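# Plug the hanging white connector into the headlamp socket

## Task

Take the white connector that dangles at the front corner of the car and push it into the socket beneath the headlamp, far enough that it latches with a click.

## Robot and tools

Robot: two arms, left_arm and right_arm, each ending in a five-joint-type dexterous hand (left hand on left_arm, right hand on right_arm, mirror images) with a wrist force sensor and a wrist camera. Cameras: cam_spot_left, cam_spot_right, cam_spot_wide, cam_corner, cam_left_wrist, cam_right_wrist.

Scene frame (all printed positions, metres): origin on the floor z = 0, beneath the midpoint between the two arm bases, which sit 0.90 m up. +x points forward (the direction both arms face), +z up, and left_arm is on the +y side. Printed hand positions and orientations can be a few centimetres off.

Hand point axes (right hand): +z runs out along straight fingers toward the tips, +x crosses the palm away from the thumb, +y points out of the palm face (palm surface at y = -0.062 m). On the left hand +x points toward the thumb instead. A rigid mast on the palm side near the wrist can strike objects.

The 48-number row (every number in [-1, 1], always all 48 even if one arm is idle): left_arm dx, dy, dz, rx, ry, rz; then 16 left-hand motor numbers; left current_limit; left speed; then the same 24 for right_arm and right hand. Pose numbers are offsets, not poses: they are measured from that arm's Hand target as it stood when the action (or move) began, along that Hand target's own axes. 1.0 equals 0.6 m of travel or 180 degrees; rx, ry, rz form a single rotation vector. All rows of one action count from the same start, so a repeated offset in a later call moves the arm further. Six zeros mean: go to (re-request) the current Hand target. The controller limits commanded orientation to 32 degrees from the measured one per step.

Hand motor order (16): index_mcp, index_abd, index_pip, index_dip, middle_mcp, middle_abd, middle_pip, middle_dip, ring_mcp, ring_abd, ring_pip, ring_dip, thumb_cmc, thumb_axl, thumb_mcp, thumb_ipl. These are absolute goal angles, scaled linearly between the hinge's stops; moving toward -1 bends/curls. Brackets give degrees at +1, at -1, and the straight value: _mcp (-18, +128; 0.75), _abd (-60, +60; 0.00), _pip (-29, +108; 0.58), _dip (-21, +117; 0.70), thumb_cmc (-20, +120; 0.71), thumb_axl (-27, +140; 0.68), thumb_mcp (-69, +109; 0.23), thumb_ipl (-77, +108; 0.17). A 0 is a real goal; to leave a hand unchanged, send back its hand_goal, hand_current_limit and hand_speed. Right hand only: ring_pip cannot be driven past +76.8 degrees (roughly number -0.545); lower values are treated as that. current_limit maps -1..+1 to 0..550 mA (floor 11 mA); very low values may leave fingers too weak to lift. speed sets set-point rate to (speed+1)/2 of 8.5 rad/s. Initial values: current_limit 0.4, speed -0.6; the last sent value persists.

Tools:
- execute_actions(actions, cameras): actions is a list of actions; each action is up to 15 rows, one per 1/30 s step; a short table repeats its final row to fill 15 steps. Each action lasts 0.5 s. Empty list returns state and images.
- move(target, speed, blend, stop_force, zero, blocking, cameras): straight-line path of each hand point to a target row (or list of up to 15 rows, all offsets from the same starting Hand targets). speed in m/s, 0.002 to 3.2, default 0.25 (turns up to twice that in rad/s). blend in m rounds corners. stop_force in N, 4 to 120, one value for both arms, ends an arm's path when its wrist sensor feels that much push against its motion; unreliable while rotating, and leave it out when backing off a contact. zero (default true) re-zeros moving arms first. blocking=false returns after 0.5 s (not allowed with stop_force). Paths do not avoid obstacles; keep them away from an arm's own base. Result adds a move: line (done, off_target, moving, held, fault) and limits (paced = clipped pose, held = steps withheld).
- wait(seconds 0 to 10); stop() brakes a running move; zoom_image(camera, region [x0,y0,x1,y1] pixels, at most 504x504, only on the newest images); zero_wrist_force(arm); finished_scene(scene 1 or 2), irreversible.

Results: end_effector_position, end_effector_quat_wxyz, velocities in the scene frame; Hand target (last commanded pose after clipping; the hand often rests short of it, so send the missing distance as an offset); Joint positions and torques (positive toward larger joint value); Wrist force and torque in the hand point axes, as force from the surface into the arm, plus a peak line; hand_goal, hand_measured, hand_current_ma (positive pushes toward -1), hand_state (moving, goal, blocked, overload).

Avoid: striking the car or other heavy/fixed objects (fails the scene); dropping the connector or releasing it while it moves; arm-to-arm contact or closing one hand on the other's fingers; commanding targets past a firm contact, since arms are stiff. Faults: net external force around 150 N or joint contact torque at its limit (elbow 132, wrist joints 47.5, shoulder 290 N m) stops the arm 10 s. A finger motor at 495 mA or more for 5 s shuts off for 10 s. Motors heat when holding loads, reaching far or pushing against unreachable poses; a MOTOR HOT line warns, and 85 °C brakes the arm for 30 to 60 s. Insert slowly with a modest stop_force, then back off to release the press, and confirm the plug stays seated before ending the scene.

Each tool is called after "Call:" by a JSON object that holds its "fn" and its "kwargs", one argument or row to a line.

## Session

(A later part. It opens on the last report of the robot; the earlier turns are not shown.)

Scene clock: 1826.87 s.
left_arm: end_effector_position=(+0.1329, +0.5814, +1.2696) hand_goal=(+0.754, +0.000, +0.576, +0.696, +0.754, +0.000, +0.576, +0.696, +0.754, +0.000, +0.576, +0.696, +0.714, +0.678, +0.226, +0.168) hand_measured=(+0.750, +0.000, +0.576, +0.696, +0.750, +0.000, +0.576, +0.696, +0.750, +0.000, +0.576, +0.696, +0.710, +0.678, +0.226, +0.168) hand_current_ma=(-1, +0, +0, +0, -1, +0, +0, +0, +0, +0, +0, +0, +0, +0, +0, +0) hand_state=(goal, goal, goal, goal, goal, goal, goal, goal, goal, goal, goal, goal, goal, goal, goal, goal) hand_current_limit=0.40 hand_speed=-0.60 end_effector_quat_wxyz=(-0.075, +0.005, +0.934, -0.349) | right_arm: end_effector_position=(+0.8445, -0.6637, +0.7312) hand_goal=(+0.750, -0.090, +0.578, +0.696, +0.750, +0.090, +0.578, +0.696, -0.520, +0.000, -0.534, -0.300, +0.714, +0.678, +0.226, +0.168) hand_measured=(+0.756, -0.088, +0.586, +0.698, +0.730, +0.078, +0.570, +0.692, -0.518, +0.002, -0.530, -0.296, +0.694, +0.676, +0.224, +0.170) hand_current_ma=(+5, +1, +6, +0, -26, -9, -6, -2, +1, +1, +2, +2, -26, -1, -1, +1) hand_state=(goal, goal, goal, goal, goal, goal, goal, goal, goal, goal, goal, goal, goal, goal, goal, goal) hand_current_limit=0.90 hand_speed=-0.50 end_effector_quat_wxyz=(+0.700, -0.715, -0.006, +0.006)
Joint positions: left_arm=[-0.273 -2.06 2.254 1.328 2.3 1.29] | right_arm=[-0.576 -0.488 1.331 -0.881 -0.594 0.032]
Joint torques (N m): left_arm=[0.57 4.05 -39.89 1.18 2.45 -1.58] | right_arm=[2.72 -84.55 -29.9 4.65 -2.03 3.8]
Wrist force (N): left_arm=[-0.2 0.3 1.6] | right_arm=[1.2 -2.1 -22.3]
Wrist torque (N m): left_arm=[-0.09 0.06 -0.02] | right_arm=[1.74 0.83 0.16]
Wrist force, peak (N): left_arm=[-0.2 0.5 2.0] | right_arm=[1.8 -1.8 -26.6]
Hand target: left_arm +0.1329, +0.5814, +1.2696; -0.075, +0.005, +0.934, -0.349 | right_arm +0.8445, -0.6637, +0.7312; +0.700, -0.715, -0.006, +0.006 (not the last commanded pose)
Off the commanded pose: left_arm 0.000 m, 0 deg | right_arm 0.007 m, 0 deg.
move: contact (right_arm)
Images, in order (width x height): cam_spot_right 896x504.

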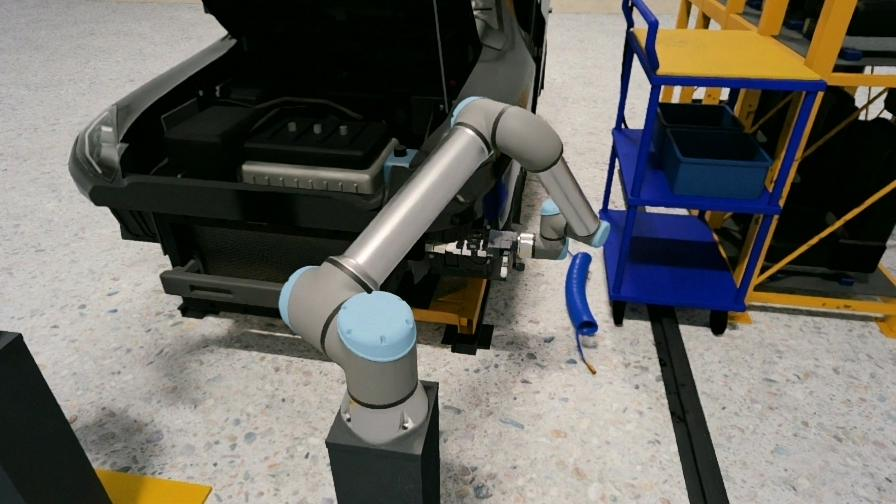

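Call:
{"fn": "move", "kwargs": {
  "target": [
    [0,0,0,0,0,0,0.754,0,0.576,0.696,0.754,0,0.576,0.696,0.754,0,0.576,0.696,0.714,0.678,0.226,0.168,0.4,-0.6,0,0,-0.006,0,0,0,0.75,-0.09,0.577,0.696,0.75,0.09,0.577,0.696,-0.52,0,-0.535,-0.3,0.714,0.678,0.226,0.168,0.9,-0.5],
    [0,0,0,0,0,0,0.754,0,0.576,0.696,0.754,0,0.576,0.696,0.754,0,0.576,0.696,0.714,0.678,0.226,0.168,0.4,-0.6,-0.0045,0.0025,-0.006,0,0.0083,0,0.75,-0.09,0.577,0.696,0.75,0.09,0.577,0.696,-0.52,0,-0.535,-0.3,0.714,0.678,0.226,0.168,0.9,-0.5]
  ],
  "speed": 0.02
}}

Call:
{"fn": "move", "kwargs": {
  "target": [0,0,0,0,0,0,0.754,0,0.576,0.696,0.754,0,0.576,0.696,0.754,0,0.576,0.696,0.714,0.678,0.226,0.168,0.4,-0.6,0,0,0.0233,0,0,0,0.75,-0.09,0.577,0.696,0.75,0.09,0.577,0.696,-0.52,0,-0.535,-0.3,0.714,0.678,0.226,0.168,0.9,-0.5],
  "speed": 0.005,
  "stop_force": 24,
  "cameras": ["cam_spot_right"]
}}

Call:
{"fn": "zoom_image", "kwargs": {
  "camera": "cam_spot_right",
  "region": [420, 232, 460, 262]
}}

Scene clock: 1842.10 s.
left_arm: end_effector_position=(+0.1329, +0.5814, +1.2696) hand_goal=(+0.754, +0.000, +0.576, +0.696, +0.754, +0.000, +0.576, +0.696, +0.754, +0.000, +0.576, +0.696, +0.714, +0.678, +0.226, +0.168) hand_measured=(+0.750, +0.000, +0.576, +0.696, +0.750, +0.000, +0.576, +0.696, +0.750, +0.000, +0.576, +0.696, +0.710, +0.678, +0.226, +0.168) hand_current_ma=(-1, +0, +0, +0, -1, +0, +0, +0, +0, +0, +0, +0, +0, +0, +0, +0) hand_state=(goal, goal, goal, goal, goal, goal, goal, goal, goal, goal, goal, goal, goal, goal, goal, goal) hand_current_limit=0.40 hand_speed=-0.60 end_effector_quat_wxyz=(-0.075, +0.005, +0.934, -0.349) | right_arm: end_effector_position=(+0.8418, -0.6674, +0.7297) hand_goal=(+0.750, -0.090, +0.578, +0.696, +0.750, +0.090, +0.578, +0.696, -0.520, +0.000, -0.534, -0.300, +0.714, +0.678, +0.226, +0.168) hand_measured=(+0.762, -0.086, +0.586, +0.698, +0.736, +0.080, +0.574, +0.694, -0.518, +0.002, -0.530, -0.296, +0.694, +0.676, +0.224, +0.170) hand_current_ma=(+14, +2, +6, +0, -16, -7, -2, -1, +1, +1, +2, +2, -26, -1, -1, +1) hand_state=(goal, goal, goal, goal, goal, goal, goal, goal, goal, goal, goal, goal, goal, goal, goal, goal) hand_current_limit=0.90 hand_speed=-0.50 end_effector_quat_wxyz=(+0.700, -0.715, +0.003, -0.003)
Joint positions: left_arm=[-0.273 -2.06 2.254 1.328 2.3 1.29] | right_arm=[-0.585 -0.494 1.349 -0.894 -0.577 0.033]
Joint torques (N m): left_arm=[1.32 4.31 -40.13 1.33 2.56 -1.7] | right_arm=[3.23 -107.57 -36.86 2.18 -1.19 3.71]
Wrist force (N): left_arm=[0.4 0.5 1.3] | right_arm=[-1.1 -1.4 -1.4]
Wrist torque (N m): left_arm=[-0.04 -0.02 0.02] | right_arm=[0.28 0.29 -0.20]
Wrist force, peak (N): left_arm=[-0.1 0.1 2.0] | right_arm=[1.2 -2.0 -22.8]
Hand target: left_arm +0.1329, +0.5814, +1.2696; -0.075, +0.005, +0.934, -0.349 | right_arm +0.8418, -0.6674, +0.7297; +0.700, -0.715, +0.003, -0.003
Off the commanded pose: left_arm 0.000 m, 0 deg | right_arm 0.000 m, 0 deg.
move: done

Scene clock: 1844.07 s.
left_arm: end_effector_position=(+0.1329, +0.5814, +1.2696) hand_goal=(+0.754, +0.000, +0.576, +0.696, +0.754, +0.000, +0.576, +0.696, +0.754, +0.000, +0.576, +0.696, +0.714, +0.678, +0.226, +0.168) hand_measured=(+0.750, +0.000, +0.576, +0.696, +0.750, +0.000, +0.576, +0.696, +0.750, +0.000, +0.576, +0.696, +0.710, +0.678, +0.226, +0.168) hand_current_ma=(-1, +0, +0, +0, -1, +0, +0, +0, +0, +0, +0, +0, +0, +0, +0, +0) hand_state=(goal, goal, goal, goal, goal, goal, goal, goal, goal, goal, goal, goal, goal, goal, goal, goal) hand_current_limit=0.40 hand_speed=-0.60 end_effector_quat_wxyz=(-0.075, +0.005, +0.934, -0.349) | right_arm: end_effector_position=(+0.8419, -0.6632, +0.7297) hand_goal=(+0.750, -0.090, +0.578, +0.696, +0.750, +0.090, +0.578, +0.696, -0.520, +0.000, -0.534, -0.300, +0.714, +0.678, +0.226, +0.168) hand_measured=(+0.766, -0.088, +0.586, +0.698, +0.736, +0.080, +0.574, +0.694, -0.518, +0.002, -0.530, -0.296, +0.694, +0.676, +0.224, +0.170) hand_current_ma=(+21, +0, +7, +0, -16, -7, -2, -1, +1, +1, +2, +2, -26, -1, -1, +1) hand_state=(goal, goal, goal, goal, goal, goal, goal, goal, goal, goal, goal, goal, goal, goal, goal, goal) hand_current_limit=0.90 hand_speed=-0.50 end_effector_quat_wxyz=(+0.700, -0.715, +0.003, -0.003)
Joint positions: left_arm=[-0.273 -2.06 2.254 1.328 2.3 1.29] | right_arm=[-0.581 -0.495 1.353 -0.897 -0.573 0.033]
Joint torques (N m): left_arm=[1.21 3.86 -40.48 1.26 2.56 -1.62] | right_arm=[7.78 -88.35 -28.93 4.63 -1.47 2.47]
Wrist force (N): left_arm=[0.1 -0.1 1.6] | right_arm=[1.8 -2.2 -24.7]
Wrist torque (N m): left_arm=[-0.15 0.03 0.01] | right_arm=[2.05 0.85 0.00]
Wrist force, peak (N): left_arm=[0.0 0.4 1.9] | right_arm=[1.8 -2.4 -28.4]
Hand target: left_arm +0.1329, +0.5814, +1.2696; -0.075, +0.005, +0.934, -0.349 | right_arm +0.8419, -0.6632, +0.7297; +0.700, -0.715, +0.003, -0.003 (not the last commanded pose)
Off the commanded pose: left_arm 0.000 m, 0 deg | right_arm 0.010 m, 0 deg.
move: contact (right_arm)
Images, in order (width x height): cam_spot_right 896x504.

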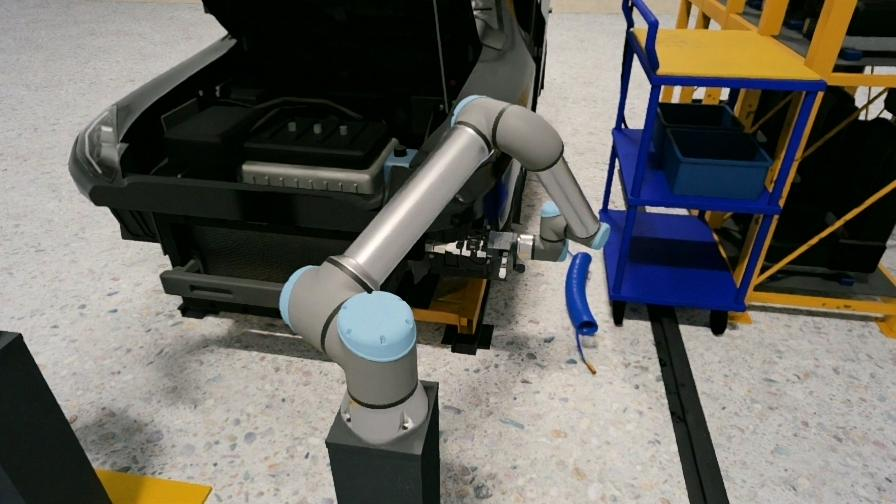

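Scaled by 12.600 from the camera's 896x504 image, which has a finer 1280x720 frame.

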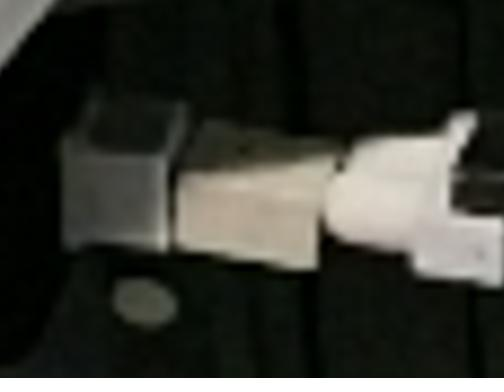

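Call:
{"fn": "move", "kwargs": {
  "target": [0,0,0,0,0,0,0.754,0,0.576,0.696,0.754,0,0.576,0.696,0.754,0,0.576,0.696,0.714,0.678,0.226,0.168,0.4,-0.6,0,0,0.0133,0,0,0,0.75,-0.09,0.577,0.696,0.75,0.09,0.577,0.696,-0.52,0,-0.535,-0.3,0.714,0.678,0.226,0.168,0.9,-0.5],
  "speed": 0.003,
  "stop_force": 29,
  "zero": false,
  "cameras": ["cam_spot_right"]
}}

Call:
{"fn": "zoom_image", "kwargs": {
  "camera": "cam_spot_right",
  "region": [420, 232, 460, 262]
}}

Scene clock: 1861.50 s.
left_arm: end_effector_position=(+0.1329, +0.5814, +1.2696) hand_goal=(+0.754, +0.000, +0.576, +0.696, +0.754, +0.000, +0.576, +0.696, +0.754, +0.000, +0.576, +0.696, +0.714, +0.678, +0.226, +0.168) hand_measured=(+0.750, +0.000, +0.576, +0.696, +0.750, +0.000, +0.576, +0.696, +0.750, +0.000, +0.576, +0.696, +0.710, +0.678, +0.226, +0.168) hand_current_ma=(-1, +0, +0, +0, -1, +0, +0, +0, +0, +0, +0, +0, +0, +0, +0, +0) hand_state=(goal, goal, goal, goal, goal, goal, goal, goal, goal, goal, goal, goal, goal, goal, goal, goal) hand_current_limit=0.40 hand_speed=-0.60 end_effector_quat_wxyz=(-0.075, +0.005, +0.934, -0.349) | right_arm: end_effector_position=(+0.8420, -0.6627, +0.7296) hand_goal=(+0.750, -0.090, +0.578, +0.696, +0.750, +0.090, +0.578, +0.696, -0.520, +0.000, -0.534, -0.300, +0.714, +0.678, +0.226, +0.168) hand_measured=(+0.768, -0.090, +0.586, +0.698, +0.736, +0.080, +0.576, +0.694, -0.518, +0.002, -0.530, -0.296, +0.694, +0.676, +0.224, +0.170) hand_current_ma=(+23, +0, +7, +0, -16, -7, -1, -1, +1, +1, +2, +2, -26, -1, -1, +1) hand_state=(goal, goal, goal, goal, goal, goal, goal, goal, goal, goal, goal, goal, goal, goal, goal, goal) hand_current_limit=0.90 hand_speed=-0.50 end_effector_quat_wxyz=(+0.700, -0.715, +0.003, -0.003)
Joint positions: left_arm=[-0.273 -2.06 2.254 1.328 2.3 1.29] | right_arm=[-0.581 -0.496 1.354 -0.897 -0.572 0.033]
Joint torques (N m): left_arm=[1.49 4.9 -40.23 1.17 2.67 -1.69] | right_arm=[9.2 -88.21 -26.91 5.35 -1.02 -0.66]
Wrist force (N): left_arm=[0.4 0.3 1.6] | right_arm=[2.5 -2.4 -30.1]
Wrist torque (N m): left_arm=[-0.10 -0.02 0.02] | right_arm=[2.47 0.97 0.04]
Wrist force, peak (N): left_arm=[0.1 0.4 1.9] | right_arm=[2.6 -3.1 -32.6]
Hand target: left_arm +0.1329, +0.5814, +1.2696; -0.075, +0.005, +0.934, -0.349 | right_arm +0.8420, -0.6627, +0.7296; +0.700, -0.715, +0.003, -0.003 (not the last commanded pose)
Off the commanded pose: left_arm 0.000 m, 0 deg | right_arm 0.007 m, 0 deg.
move: contact (right_arm)
Images, in order (width x height): cam_spot_right 896x504.

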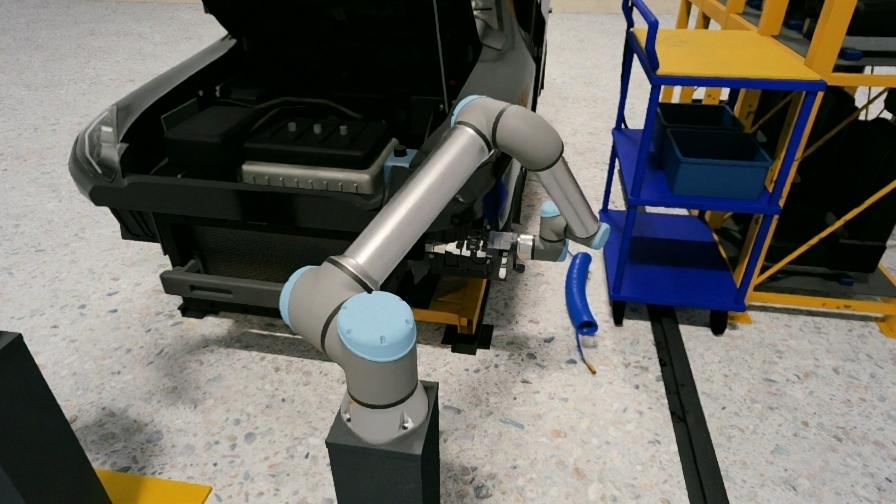

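Scaled by 12.600 from the camera's 896x504 image, which has a finer 1280x720 frame.

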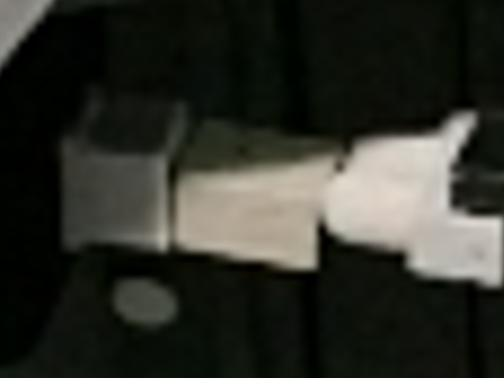

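Call:
{"fn": "move", "kwargs": {
  "target": [0,0,0,0,0,0,0.754,0,0.576,0.696,0.754,0,0.576,0.696,0.754,0,0.576,0.696,0.714,0.678,0.226,0.168,0.4,-0.6,0,0,-0.0667,0,0,0,0.75,-0.09,0.577,0.696,0.75,0.09,0.577,0.696,-0.52,0,-0.535,-0.3,0.714,0.678,0.226,0.168,0.9,-0.5],
  "speed": 0.06,
  "cameras": ["cam_spot_right"]
}}

Call:
{"fn": "zoom_image", "kwargs": {
  "camera": "cam_spot_right",
  "region": [420, 232, 460, 262]
}}

Call:
{"fn": "move", "kwargs": {
  "target": [
    [0,0,0,0,0,0,0.754,0,0.576,0.696,0.754,0,0.576,0.696,0.754,0,0.576,0.696,0.714,0.678,0.226,0.168,0.4,-0.6,-0.0738,-0.0430,-0.2790,0,0,0,0.75,-0.09,0.577,0.696,0.75,0.09,0.577,0.696,-0.52,0,-0.535,-0.3,0.714,0.678,0.226,0.168,0.9,-0.5],
    [0,0,0,0,0,0,0.754,0,0.576,0.696,0.754,0,0.576,0.696,0.754,0,0.576,0.696,0.714,0.678,0.226,0.168,0.4,-0.6,-0.0738,-0.0430,-0.2790,-0.0066,0.0066,-0.4994,0.3,-0.133,-0.2555,0.913,0.3,0.133,-0.2555,0.913,0.616,0,-0.5,-0.174,-0.665,0.678,0.05,0.638,0.7,-0.5]
  ],
  "speed": 0.25,
  "blend": 0.02
}}

Scene clock: 1892.13 s.
left_arm: end_effector_position=(+0.1329, +0.5814, +1.2696) hand_goal=(+0.754, +0.000, +0.576, +0.696, +0.754, +0.000, +0.576, +0.696, +0.754, +0.000, +0.576, +0.696, +0.714, +0.678, +0.226, +0.168) hand_measured=(+0.750, +0.000, +0.576, +0.696, +0.750, +0.000, +0.576, +0.696, +0.750, +0.000, +0.576, +0.696, +0.710, +0.678, +0.226, +0.168) hand_current_ma=(-1, +0, +0, +0, -1, +0, +0, +0, +0, +0, +0, +0, +0, +0, +0, +0) hand_state=(goal, goal, goal, goal, goal, goal, goal, goal, goal, goal, goal, goal, goal, goal, goal, goal) hand_current_limit=0.40 hand_speed=-0.60 end_effector_quat_wxyz=(-0.075, +0.005, +0.934, -0.349) | right_arm: end_effector_position=(+0.8416, -0.7029, +0.7304) hand_goal=(+0.750, -0.090, +0.578, +0.696, +0.750, +0.090, +0.578, +0.696, -0.520, +0.000, -0.534, -0.300, +0.714, +0.678, +0.226, +0.168) hand_measured=(+0.742, -0.086, +0.578, +0.698, +0.736, +0.086, +0.576, +0.694, -0.518, +0.002, -0.530, -0.296, +0.694, +0.676, +0.224, +0.170) hand_current_ma=(-8, +1, +0, +1, -16, -1, -1, -1, +1, +1, +2, +2, -26, -1, -1, +1) hand_state=(goal, goal, goal, goal, goal, goal, goal, goal, goal, goal, goal, goal, goal, goal, goal, goal) hand_current_limit=0.90 hand_speed=-0.50 end_effector_quat_wxyz=(+0.700, -0.715, +0.003, -0.003) end_effector_velocity=(-0.001, +0.004, -0.001) end_effector_angular_velocity=(+0.001, +0.001, +0.001)
Joint positions: left_arm=[-0.273 -2.06 2.254 1.328 2.3 1.29] | right_arm=[-0.617 -0.478 1.31 -0.869 -0.608 0.03]
Joint velocities: left_arm=[within noise] | right_arm=[0.003 -0.001 0.005 -0.003 0.002 0]
Joint torques (N m): left_arm=[0.78 4.16 -40.36 1.17 2.52 -1.55] | right_arm=[15.78 -123.48 -15.44 -0.78 3.18 -2.32]
Wrist force (N): left_arm=[0.0 0.4 1.7] | right_arm=[-1.2 0.3 -0.1]
Wrist torque (N m): left_arm=[-0.09 0.04 -0.01] | right_arm=[0.04 0.34 0.04]
Wrist force, peak (N): left_arm=[0.3 0.4 2.0] | right_arm=[2.3 -2.7 -30.2]
Hand target: left_arm +0.1329, +0.5814, +1.2696; -0.075, +0.005, +0.934, -0.349 | right_arm +0.8416, -0.7027, +0.7304; +0.700, -0.715, +0.003, -0.003
Off the commanded pose: left_arm 0.000 m, 0 deg | right_arm 0.000 m, 0 deg.
move: done
Images, in order (width x height): cam_spot_right 896x504.

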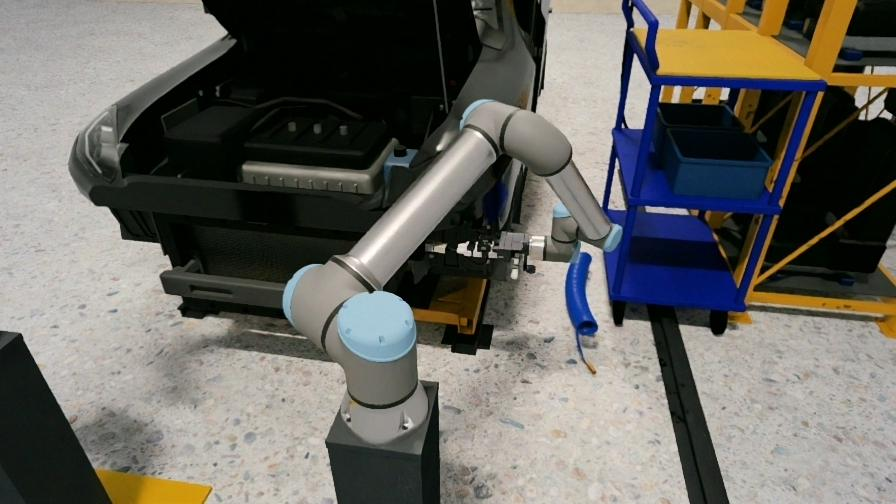

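Scaled by 12.600 from the camera's 896x504 image, which has a finer 1280x720 frame.

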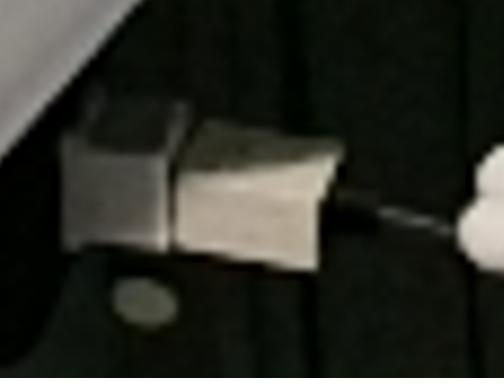

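Scene clock: 1897.57 s.
left_arm: end_effector_position=(+0.1329, +0.5814, +1.2696) hand_goal=(+0.754, +0.000, +0.576, +0.696, +0.754, +0.000, +0.576, +0.696, +0.754, +0.000, +0.576, +0.696, +0.714, +0.678, +0.226, +0.168) hand_measured=(+0.750, +0.000, +0.576, +0.696, +0.750, +0.000, +0.576, +0.696, +0.750, +0.000, +0.576, +0.696, +0.710, +0.678, +0.226, +0.168) hand_current_ma=(-1, +0, +0, +0, -1, +0, +0, +0, +0, +0, +0, +0, +0, +0, +0, +0) hand_state=(goal, goal, goal, goal, goal, goal, goal, goal, goal, goal, goal, goal, goal, goal, goal, goal) hand_current_limit=0.40 hand_speed=-0.60 end_effector_quat_wxyz=(-0.075, +0.005, +0.934, -0.349) | right_arm: end_effector_position=(+0.7959, -0.8691, +0.7598) hand_goal=(+0.300, -0.132, -0.256, +0.914, +0.300, +0.134, -0.256, +0.914, +0.616, +0.000, -0.500, -0.174, -0.664, +0.678, +0.050, +0.638) hand_measured=(+0.302, -0.112, -0.254, +0.912, +0.302, +0.130, -0.252, +0.912, +0.614, +0.002, -0.502, -0.176, -0.644, +0.676, +0.052, +0.636) hand_current_ma=(+1, +21, +1, -1, +1, -3, +2, -1, -1, +1, -1, -2, +25, -1, +1, -1) hand_state=(goal, goal, goal, goal, goal, goal, goal, goal, goal, goal, goal, goal, goal, goal, goal, goal) hand_current_limit=0.70 hand_speed=-0.50 end_effector_quat_wxyz=(+0.486, -0.514, -0.496, -0.503)
Joint positions: left_arm=[-0.273 -2.06 2.254 1.328 2.3 1.29] | right_arm=[-0.87 -0.489 1.426 -0.966 -0.835 -1.55]
Joint torques (N m): left_arm=[0.94 4.38 -40.38 1.31 2.6 -1.5] | right_arm=[9.76 -122.51 -33.98 3.58 0.99 -3.07]
Wrist force (N): left_arm=[0.2 0.7 1.9] | right_arm=[-1.8 1.1 -1.7]
Wrist torque (N m): left_arm=[-0.07 0.01 0.00] | right_arm=[0.26 0.27 0.13]
Wrist force, peak (N): left_arm=[-0.4 0.4 2.0] | right_arm=[-1.6 0.5 -3.0]
Hand target: left_arm +0.1329, +0.5814, +1.2696; -0.075, +0.005, +0.934, -0.349 | right_arm +0.7959, -0.8691, +0.7598; +0.486, -0.514, -0.496, -0.503
Off the commanded pose: left_arm 0.000 m, 0 deg | right_arm 0.000 m, 0 deg.
move: done

Call:
{"fn": "move", "kwargs": {
  "target": [
    [0,0,0,0,0,0,0.754,0,0.576,0.696,0.754,0,0.576,0.696,0.754,0,0.576,0.696,0.714,0.678,0.226,0.168,0.4,-0.6,0.0697,-0.1029,0.1609,0.0156,0.4448,-0.0094,0.3,-0.133,-0.2555,0.913,0.3,0.133,-0.2555,0.913,0.616,0,-0.5,-0.174,-0.665,0.678,0.05,0.638,0.7,-0.5],
    [0,0,0,0,0,0,0.754,0,0.576,0.696,0.754,0,0.576,0.696,0.754,0,0.576,0.696,0.714,0.678,0.226,0.168,0.4,-0.6,0.1358,-0.1028,0.5877,0.0156,0.4448,-0.0094,0.3,-0.133,-0.2555,0.913,0.3,0.133,-0.2555,0.913,0.616,0,-0.5,-0.174,-0.665,0.678,0.05,0.638,0.7,-0.5]
  ],
  "speed": 0.2,
  "blend": 0.02,
  "cameras": ["cam_corner","cam_right_wrist"]
}}

Call:
{"fn": "zoom_image", "kwargs": {
  "camera": "cam_corner",
  "region": [395, 195, 455, 255]
}}

Scene clock: 1916.90 s.
left_arm: end_effector_position=(+0.1329, +0.5814, +1.2696) hand_goal=(+0.754, +0.000, +0.576, +0.696, +0.754, +0.000, +0.576, +0.696, +0.754, +0.000, +0.576, +0.696, +0.714, +0.678, +0.226, +0.168) hand_measured=(+0.750, +0.000, +0.576, +0.696, +0.750, +0.000, +0.576, +0.696, +0.750, +0.000, +0.576, +0.696, +0.710, +0.678, +0.226, +0.168) hand_current_ma=(-1, +0, +0, +0, -1, +0, +0, +0, +0, +0, +0, +0, +0, +0, +0, +0) hand_state=(goal, goal, goal, goal, goal, goal, goal, goal, goal, goal, goal, goal, goal, goal, goal, goal) hand_current_limit=0.40 hand_speed=-0.60 end_effector_quat_wxyz=(-0.075, +0.005, +0.934, -0.349) | right_arm: end_effector_position=(+0.7468, -0.5130, +0.8339) hand_goal=(+0.300, -0.132, -0.256, +0.914, +0.300, +0.134, -0.256, +0.914, +0.616, +0.000, -0.500, -0.174, -0.664, +0.678, +0.050, +0.638) hand_measured=(+0.296, -0.114, -0.256, +0.912, +0.298, +0.130, -0.256, +0.912, +0.614, +0.002, -0.502, -0.176, -0.660, +0.676, +0.052, +0.636) hand_current_ma=(-2, +17, +0, -1, -1, -3, +0, -1, -1, +1, -1, -2, +3, -1, +1, -1) hand_state=(goal, goal, goal, goal, goal, goal, goal, goal, goal, goal, goal, goal, goal, goal, goal, goal) hand_current_limit=0.70 hand_speed=-0.50 end_effector_quat_wxyz=(+0.696, -0.053, -0.085, -0.711)
Joint positions: left_arm=[-0.273 -2.06 2.254 1.328 2.3 1.29] | right_arm=[-0.309 -0.119 1.404 0.183 -1.398 -2.845]
Joint torques (N m): left_arm=[0.4 5.36 -41.01 1.2 2.65 -1.64] | right_arm=[11.69 -79.93 -19.7 1.73 -2.75 -0.71]
Wrist force (N): left_arm=[0.0 0.5 1.8] | right_arm=[-2.4 0.8 -3.1]
Wrist torque (N m): left_arm=[-0.08 0.04 -0.01] | right_arm=[0.12 0.74 -0.22]
Wrist force, peak (N): left_arm=[-0.1 0.4 2.0] | right_arm=[-4.8 1.1 -2.2]
Hand target: left_arm +0.1329, +0.5814, +1.2696; -0.075, +0.005, +0.934, -0.349 | right_arm +0.7468, -0.5129, +0.8338; +0.696, -0.052, -0.085, -0.711
Off the commanded pose: left_arm 0.000 m, 0 deg | right_arm 0.000 m, 0 deg.
move: done
camera_calibration:
cam_right_wrist: T_world_to_cam=[[0.657486, 0.743705, -0.120888, 0.0193627], [-0.476954, 0.286601, -0.830888, 1.14404], [-0.58329, 0.603956, 0.543149, 0.419603], [0, 0, 0, 1]] pos_world=[0.777674, -0.595705, 0.725006]
Images, in order (width x height): cam_corner 896x504, cam_right_wrist 672x504.

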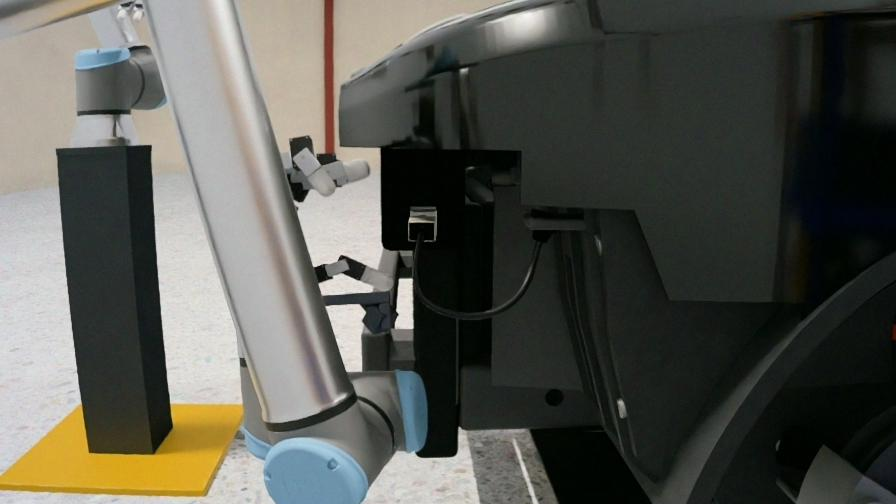

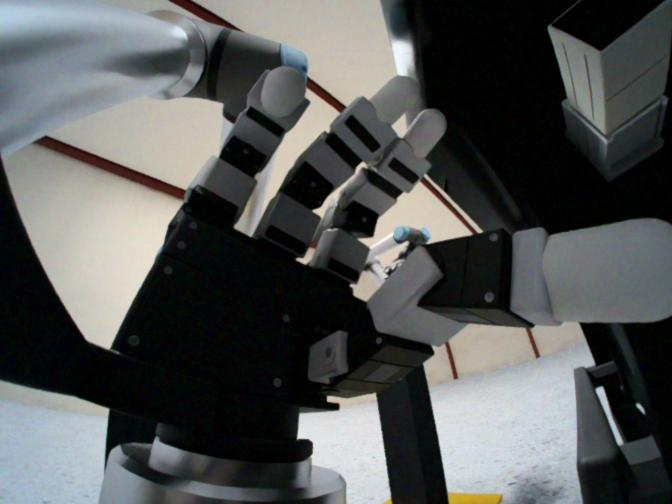

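Scaled by 8.400 from the camera's 896x504 image, which has a finer 1280x720 frame.

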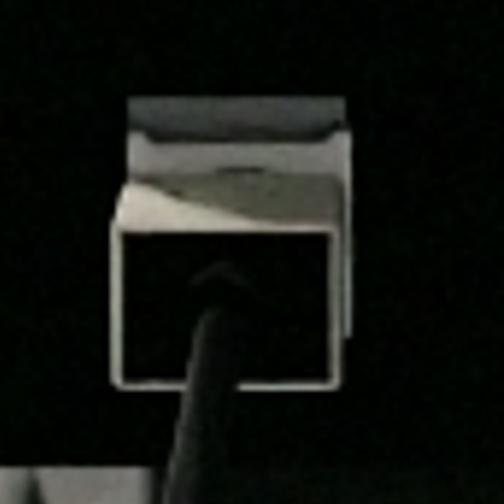

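Call:
{"fn": "move", "kwargs": {
  "target": [0,0,0,0,0,0,0.754,0,0.576,0.696,0.754,0,0.576,0.696,0.754,0,0.576,0.696,0.714,0.678,0.226,0.168,0.4,-0.6,-0.0026,0.0999,-0.0046,0,0,0,0.3,-0.133,-0.2555,0.913,0.3,0.133,-0.2555,0.913,0.616,0,-0.5,-0.174,-0.665,0.678,0.05,0.638,0.7,-0.5],
  "speed": 0.05,
  "stop_force": 5,
  "cameras": ["cam_right_wrist"]
}}

Call:
{"fn": "zoom_image", "kwargs": {
  "camera": "cam_right_wrist",
  "region": [430, 90, 550, 180]
}}

Scene clock: 1944.83 s.
left_arm: end_effector_position=(+0.1329, +0.5814, +1.2696) hand_goal=(+0.754, +0.000, +0.576, +0.696, +0.754, +0.000, +0.576, +0.696, +0.754, +0.000, +0.576, +0.696, +0.714, +0.678, +0.226, +0.168) hand_measured=(+0.750, +0.000, +0.576, +0.696, +0.750, +0.000, +0.576, +0.696, +0.750, +0.000, +0.576, +0.696, +0.710, +0.678, +0.226, +0.168) hand_current_ma=(-1, +0, +0, +0, -1, +0, +0, +0, +0, +0, +0, +0, +0, +0, +0, +0) hand_state=(goal, goal, goal, goal, goal, goal, goal, goal, goal, goal, goal, goal, goal, goal, goal, goal) hand_current_limit=0.40 hand_speed=-0.60 end_effector_quat_wxyz=(-0.075, +0.005, +0.934, -0.349) | right_arm: end_effector_position=(+0.8068, -0.5129, +0.8337) hand_goal=(+0.300, -0.132, -0.256, +0.914, +0.300, +0.134, -0.256, +0.914, +0.616, +0.000, -0.500, -0.174, -0.664, +0.678, +0.050, +0.638) hand_measured=(+0.296, -0.114, -0.256, +0.912, +0.298, +0.130, -0.256, +0.912, +0.614, +0.002, -0.502, -0.176, -0.660, +0.676, +0.052, +0.636) hand_current_ma=(-2, +17, +0, -1, -2, -3, +0, -1, -1, +1, -1, -2, +3, -1, +1, -1) hand_state=(goal, goal, goal, goal, goal, goal, goal, goal, goal, goal, goal, goal, goal, goal, goal, goal) hand_current_limit=0.70 hand_speed=-0.50 end_effector_quat_wxyz=(+0.696, -0.052, -0.085, -0.711)
Joint positions: left_arm=[-0.273 -2.06 2.254 1.328 2.3 1.29] | right_arm=[-0.283 -0.083 1.258 0.298 -1.396 -2.871]
Joint torques (N m): left_arm=[0.54 4.85 -40.25 1.27 2.48 -1.72] | right_arm=[-11.84 -121.99 -0.49 3.73 -0.73 3.59]
Wrist force (N): left_arm=[0.2 0.4 1.5] | right_arm=[-2.4 1.4 -3.1]
Wrist torque (N m): left_arm=[-0.07 0.00 0.01] | right_arm=[0.17 0.72 0.12]
Wrist force, peak (N): left_arm=[0.1 0.5 2.0] | right_arm=[-2.8 0.8 -3.2]
Hand target: left_arm +0.1329, +0.5814, +1.2696; -0.075, +0.005, +0.934, -0.349 | right_arm +0.8068, -0.5129, +0.8337; +0.696, -0.052, -0.085, -0.711
Off the commanded pose: left_arm 0.000 m, 0 deg | right_arm 0.000 m, 0 deg.
move: done
camera_calibration:
cam_right_wrist: T_world_to_cam=[[0.657553, 0.743666, -0.12077, -0.0202753], [-0.476862, 0.286706, -0.830905, 1.17249], [-0.58329, 0.603955, 0.54315, 0.454708], [0, 0, 0, 1]] pos_world=[0.837675, -0.595705, 0.724806]
Images, in order (width x height): cam_right_wrist 672x504.

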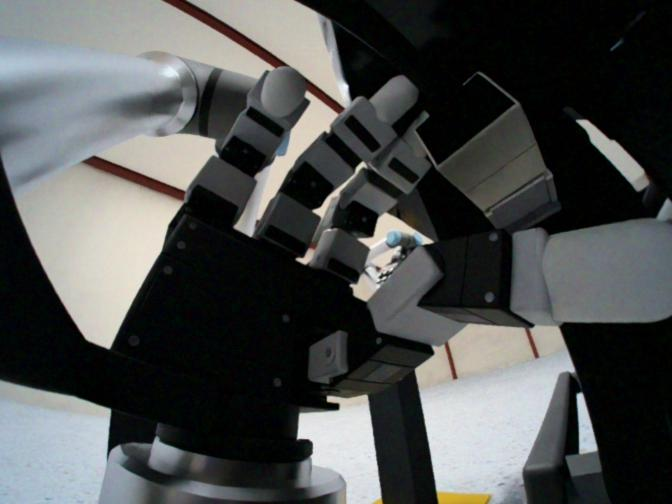

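Scaled by 4.200 from the camera's 672x504 image, which has a finer 960x720 frame.

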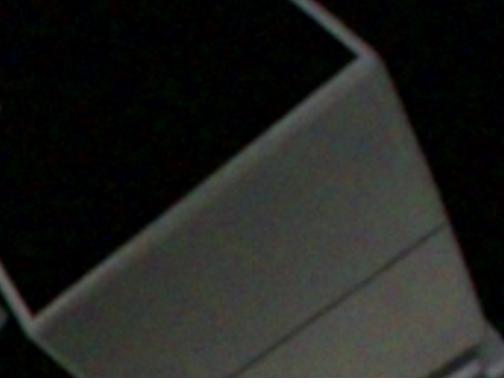

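Call:
{"fn": "zoom_image", "kwargs": {
  "camera": "cam_right_wrist",
  "region": [470, 140, 570, 230]
}}

Call:
{"fn": "zoom_image", "kwargs": {
  "camera": "cam_right_wrist",
  "region": [400, 50, 600, 250]
}}

Scaled by 5.040 from the camera's 672x504 image, which has a finer 960x720 frame.

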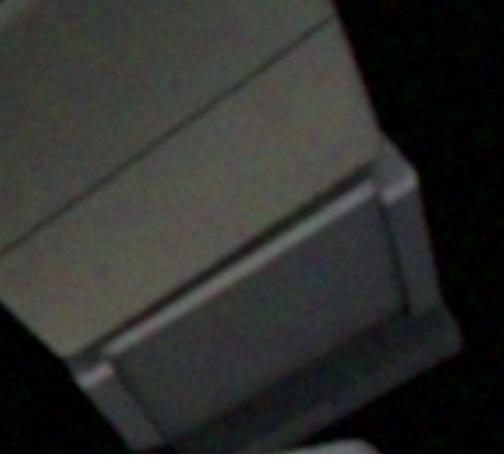

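Scaled by 2.520 from the camera's 672x504 image, which has a finer 960x720 frame.

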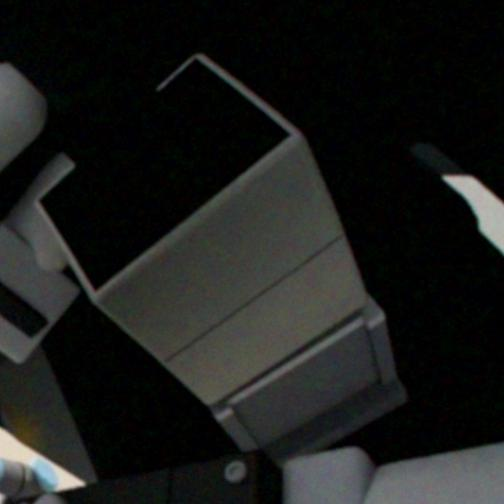

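Call:
{"fn": "move", "kwargs": {
  "target": [
    [0,0,0,0,0,0,0.754,0,0.576,0.696,0.754,0,0.576,0.696,0.754,0,0.576,0.696,0.714,0.678,0.226,0.168,0.4,-0.6,0,0,0,0,0,0,0.03,-0.15,-0.2555,0.913,0.03,0.15,-0.2555,0.913,0.616,0,-0.5,-0.174,-0.70,0.66,-0.247,0.638,0.7,-0.8],
    [0,0,0,0,0,0,0.754,0,0.576,0.696,0.754,0,0.576,0.696,0.754,0,0.576,0.696,0.714,0.678,0.226,0.168,0.4,-0.6,0,0,0,0,0,0,-0.158,-0.17,-0.2555,0.913,-0.155,0.17,-0.2555,0.913,0.616,0,-0.5,-0.174,-0.70,0.62,-0.427,0.638,0.4,-0.9]
  ],
  "speed": 0.05,
  "cameras": ["cam_right_wrist","cam_spot_right","cam_corner"]
}}

Call:
{"fn": "zoom_image", "kwargs": {
  "camera": "cam_right_wrist",
  "region": [400, 50, 600, 250]
}}

Call:
{"fn": "zoom_image", "kwargs": {
  "camera": "cam_spot_right",
  "region": [410, 222, 470, 272]
}}

Scene clock: 1960.50 s.
left_arm: end_effector_position=(+0.1329, +0.5814, +1.2696) hand_goal=(+0.754, +0.000, +0.576, +0.696, +0.754, +0.000, +0.576, +0.696, +0.754, +0.000, +0.576, +0.696, +0.714, +0.678, +0.226, +0.168) hand_measured=(+0.750, +0.000, +0.576, +0.696, +0.750, +0.000, +0.576, +0.696, +0.750, +0.000, +0.576, +0.696, +0.710, +0.678, +0.226, +0.168) hand_current_ma=(-1, +0, +0, +0, -1, +0, +0, +0, +0, +0, +0, +0, +0, +0, +0, +0) hand_state=(goal, goal, goal, goal, goal, goal, goal, goal, goal, goal, goal, goal, goal, goal, goal, goal) hand_current_limit=0.40 hand_speed=-0.60 end_effector_quat_wxyz=(-0.075, +0.005, +0.934, -0.349) | right_arm: end_effector_position=(+0.8068, -0.5129, +0.8337) hand_goal=(-0.158, -0.170, -0.256, +0.914, -0.154, +0.170, -0.256, +0.914, +0.616, +0.000, -0.500, -0.174, -0.700, +0.620, -0.426, +0.638) hand_measured=(-0.040, -0.138, -0.232, +0.922, -0.096, +0.130, -0.244, +0.920, +0.614, +0.002, -0.502, -0.176, -0.684, +0.626, -0.260, +0.660) hand_current_ma=(+379, +42, +32, +8, +135, -59, +11, +4, -1, +1, -1, -2, +18, +6, +385, +44) hand_state=(blocked, blocked, blocked, goal, blocked, blocked, goal, goal, goal, goal, goal, goal, goal, goal, blocked, blocked) hand_current_limit=0.40 hand_speed=-0.90 end_effector_quat_wxyz=(+0.696, -0.052, -0.085, -0.711)
Joint positions: left_arm=[-0.273 -2.06 2.254 1.328 2.3 1.29] | right_arm=[-0.283 -0.083 1.258 0.298 -1.396 -2.871]
Joint torques (N m): left_arm=[1.41 4.71 -40.62 1.18 2.6 -1.49] | right_arm=[-11.4 -118.39 -1.34 4.72 -1.11 3.43]
Wrist force (N): left_arm=[0.3 0.1 1.7] | right_arm=[0.2 1.1 -0.6]
Wrist torque (N m): left_arm=[-0.12 0.00 0.02] | right_arm=[0.19 0.75 0.10]
Wrist force, peak (N): left_arm=[0.0 0.4 2.2] | right_arm=[-2.8 1.6 -4.2]
Hand target: left_arm +0.1329, +0.5814, +1.2696; -0.075, +0.005, +0.934, -0.349 | right_arm +0.8068, -0.5129, +0.8337; +0.696, -0.052, -0.085, -0.711
Off the commanded pose: left_arm 0.000 m, 0 deg | right_arm 0.000 m, 0 deg.
move: done
camera_calibration:
cam_right_wrist: T_world_to_cam=[[0.657553, 0.743666, -0.12077, -0.0202753], [-0.476862, 0.286706, -0.830905, 1.17249], [-0.58329, 0.603955, 0.54315, 0.454708], [0, 0, 0, 1]] pos_world=[0.837675, -0.595705, 0.724806]
Images, in order (width x height): cam_spot_right 896x504, cam_corner 896x504, cam_right_wrist 672x504.

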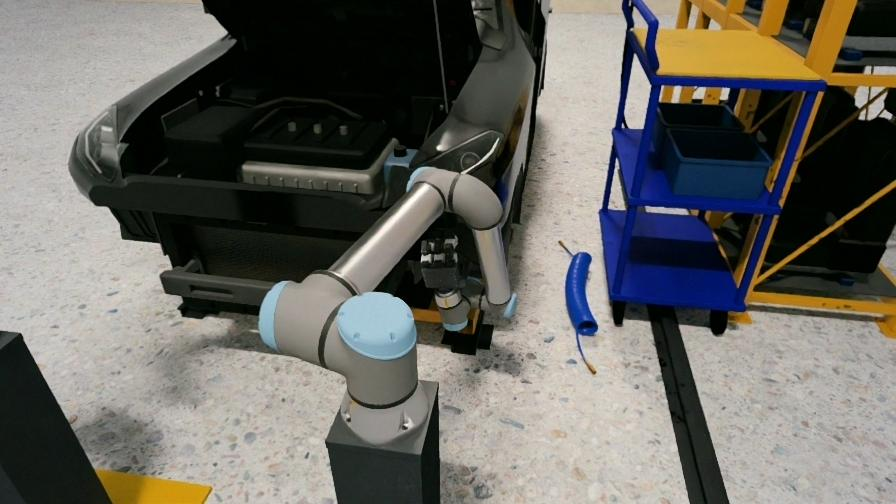

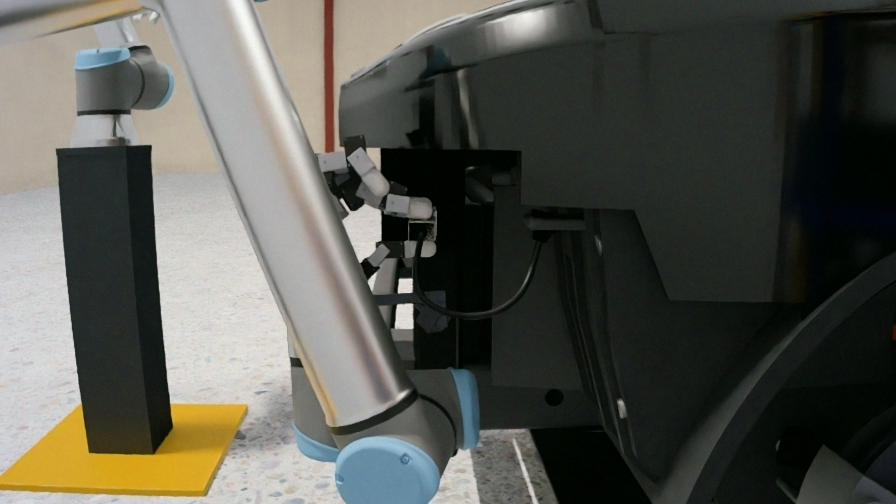

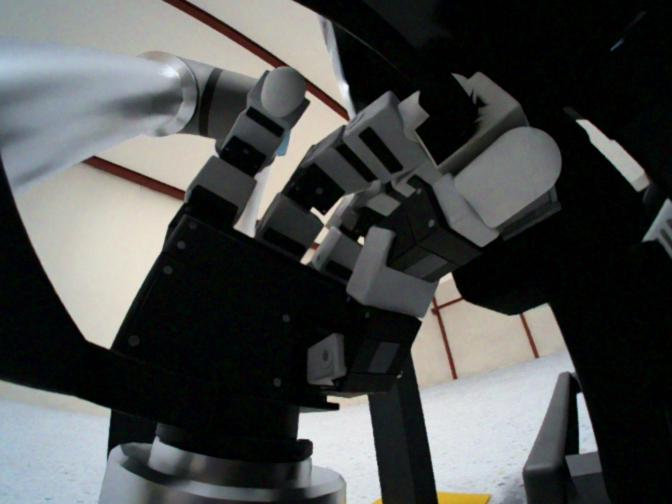

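Scaled by 2.520 from the camera's 672x504 image, which has a finer 960x720 frame.

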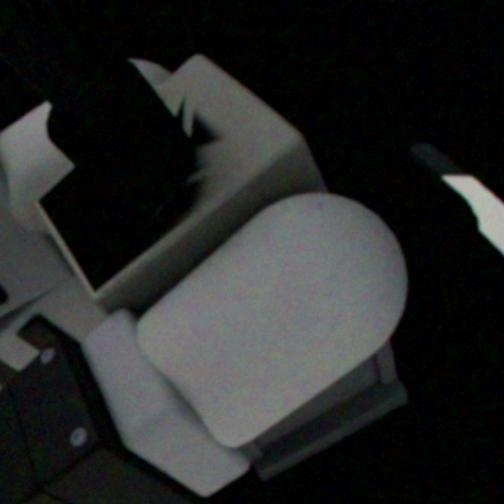

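Scaled by 8.400 from the camera's 896x504 image, which has a finer 1280x720 frame.

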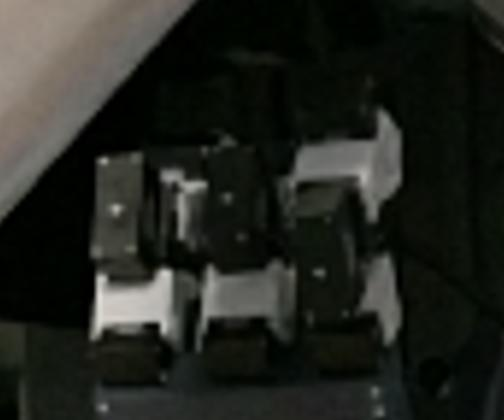

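Call:
{"fn": "move", "kwargs": {
  "target": [0,0,0,0,0,0,0.754,0,0.576,0.696,0.754,0,0.576,0.696,0.754,0,0.576,0.696,0.714,0.678,0.226,0.168,0.4,-0.6,0,0,0,0,0,0,-0.17,-0.17,-0.2555,0.913,-0.15,0.17,-0.2555,0.913,0.616,0,-0.5,-0.174,-0.74,0.62,-0.44,0.638,0.7,-0.92],
  "speed": 0.05
}}

Call:
{"fn": "zero_wrist_force", "kwargs": {
  "arm": "right_arm"
}}

Call:
{"fn": "move", "kwargs": {
  "target": [0,0,0,0,0,0,0.754,0,0.576,0.696,0.754,0,0.576,0.696,0.754,0,0.576,0.696,0.714,0.678,0.226,0.168,0.4,-0.6,-0.0082,0,0.0016,0,0,0,-0.17,-0.17,-0.2555,0.913,-0.15,0.17,-0.2555,0.913,0.616,0,-0.5,-0.174,-0.74,0.62,-0.44,0.638,0.7,-0.92],
  "speed": 0.005,
  "stop_force": 10
}}

Scene clock: 1966.80 s.
left_arm: end_effector_position=(+0.1329, +0.5814, +1.2696) hand_goal=(+0.754, +0.000, +0.576, +0.696, +0.754, +0.000, +0.576, +0.696, +0.754, +0.000, +0.576, +0.696, +0.714, +0.678, +0.226, +0.168) hand_measured=(+0.750, +0.000, +0.576, +0.696, +0.750, +0.000, +0.576, +0.696, +0.750, +0.000, +0.576, +0.696, +0.710, +0.678, +0.226, +0.168) hand_current_ma=(-1, +0, +0, +0, -1, +0, +0, +0, +0, +0, +0, +0, +0, +0, +0, +0) hand_state=(goal, goal, goal, goal, goal, goal, goal, goal, goal, goal, goal, goal, goal, goal, goal, goal) hand_current_limit=0.40 hand_speed=-0.60 end_effector_quat_wxyz=(-0.075, +0.005, +0.934, -0.349) | right_arm: end_effector_position=(+0.8068, -0.5129, +0.8337) hand_goal=(-0.170, -0.170, -0.256, +0.914, -0.150, +0.170, -0.256, +0.914, +0.616, +0.000, -0.500, -0.174, -0.740, +0.620, -0.440, +0.638) hand_measured=(-0.042, -0.138, -0.232, +0.924, -0.096, +0.130, -0.244, +0.920, +0.614, +0.002, -0.502, -0.176, -0.686, +0.626, -0.262, +0.662) hand_current_ma=(+431, +42, +35, +8, +121, -59, +11, +4, -1, +1, -1, -2, +116, +5, +467, +54) hand_state=(blocked, blocked, blocked, goal, blocked, blocked, goal, goal, goal, goal, goal, goal, blocked, goal, blocked, blocked) hand_current_limit=0.70 hand_speed=-0.92 end_effector_quat_wxyz=(+0.696, -0.052, -0.085, -0.711)
Joint positions: left_arm=[-0.273 -2.06 2.254 1.328 2.3 1.29] | right_arm=[-0.283 -0.083 1.258 0.298 -1.396 -2.871]
Joint torques (N m): left_arm=[0.96 4.65 -40.44 1.19 2.64 -1.68] | right_arm=[0.14 -101.31 -2.01 4.86 -0.87 3.05]
Wrist force (N): left_arm=[0.1 0.3 1.7] | right_arm=[-0.3 1.6 -1.3]
Wrist torque (N m): left_arm=[-0.10 0.03 0.00] | right_arm=[0.25 0.78 0.14]
Wrist force, peak (N): left_arm=[-0.3 0.5 2.0] | right_arm=[-0.1 1.9 -1.0]
Hand target: left_arm +0.1329, +0.5814, +1.2696; -0.075, +0.005, +0.934, -0.349 | right_arm +0.8068, -0.5129, +0.8337; +0.696, -0.052, -0.085, -0.711
Off the commanded pose: left_arm 0.000 m, 0 deg | right_arm 0.000 m, 0 deg.
move: done

Wrist force sensor zeroed.

Scene clock: 1968.43 s.
left_arm: end_effector_position=(+0.1329, +0.5814, +1.2696) hand_goal=(+0.754, +0.000, +0.576, +0.696, +0.754, +0.000, +0.576, +0.696, +0.754, +0.000, +0.576, +0.696, +0.714, +0.678, +0.226, +0.168) hand_measured=(+0.750, +0.000, +0.576, +0.696, +0.750, +0.000, +0.576, +0.696, +0.750, +0.000, +0.576, +0.696, +0.710, +0.678, +0.226, +0.168) hand_current_ma=(-1, +0, +0, +0, -1, +0, +0, +0, +0, +0, +0, +0, +0, +0, +0, +0) hand_state=(goal, goal, goal, goal, goal, goal, goal, goal, goal, goal, goal, goal, goal, goal, goal, goal) hand_current_limit=0.40 hand_speed=-0.60 end_effector_quat_wxyz=(-0.075, +0.005, +0.934, -0.349) | right_arm: end_effector_position=(+0.8069, -0.5078, +0.8337) hand_goal=(-0.170, -0.170, -0.256, +0.914, -0.150, +0.170, -0.256, +0.914, +0.616, +0.000, -0.500, -0.174, -0.740, +0.620, -0.440, +0.638) hand_measured=(-0.048, -0.160, -0.214, +0.930, -0.098, +0.110, -0.244, +0.922, +0.614, +0.002, -0.502, -0.176, -0.714, +0.620, -0.262, +0.670) hand_current_ma=(+403, +8, +75, +20, +113, -106, +12, +6, -1, +1, -1, -2, +37, +0, +468, +80) hand_state=(blocked, goal, blocked, goal, blocked, blocked, goal, goal, goal, goal, goal, goal, blocked, goal, blocked, blocked) hand_current_limit=0.70 hand_speed=-0.92 end_effector_quat_wxyz=(+0.696, -0.052, -0.085, -0.711)
Joint positions: left_arm=[-0.273 -2.06 2.254 1.328 2.3 1.29] | right_arm=[-0.276 -0.083 1.258 0.299 -1.395 -2.878]
Joint torques (N m): left_arm=[1.59 4.4 -40.12 1.27 2.51 -1.78] | right_arm=[-2.09 -82.11 -0.14 4.54 2.63 1.91]
Wrist force (N, zeroed by zero_wrist_force on right_arm): left_arm=[0.2 0.5 1.8] | right_arm=[3.6 1.7 0.4]
Wrist torque (N m, zeroed by zero_wrist_force on right_arm): left_arm=[-0.09 0.02 0.00] | right_arm=[-0.05 -0.02 -0.12]
Wrist force, peak (N, zeroed by zero_wrist_force on right_arm): left_arm=[0.4 0.6 1.9] | right_arm=[4.5 1.3 -0.2]
Hand target: left_arm +0.1329, +0.5814, +1.2696; -0.075, +0.005, +0.934, -0.349 | right_arm +0.8069, -0.5079, +0.8337; +0.696, -0.052, -0.085, -0.711
Off the commanded pose: left_arm 0.000 m, 0 deg | right_arm 0.000 m, 0 deg.
move: done


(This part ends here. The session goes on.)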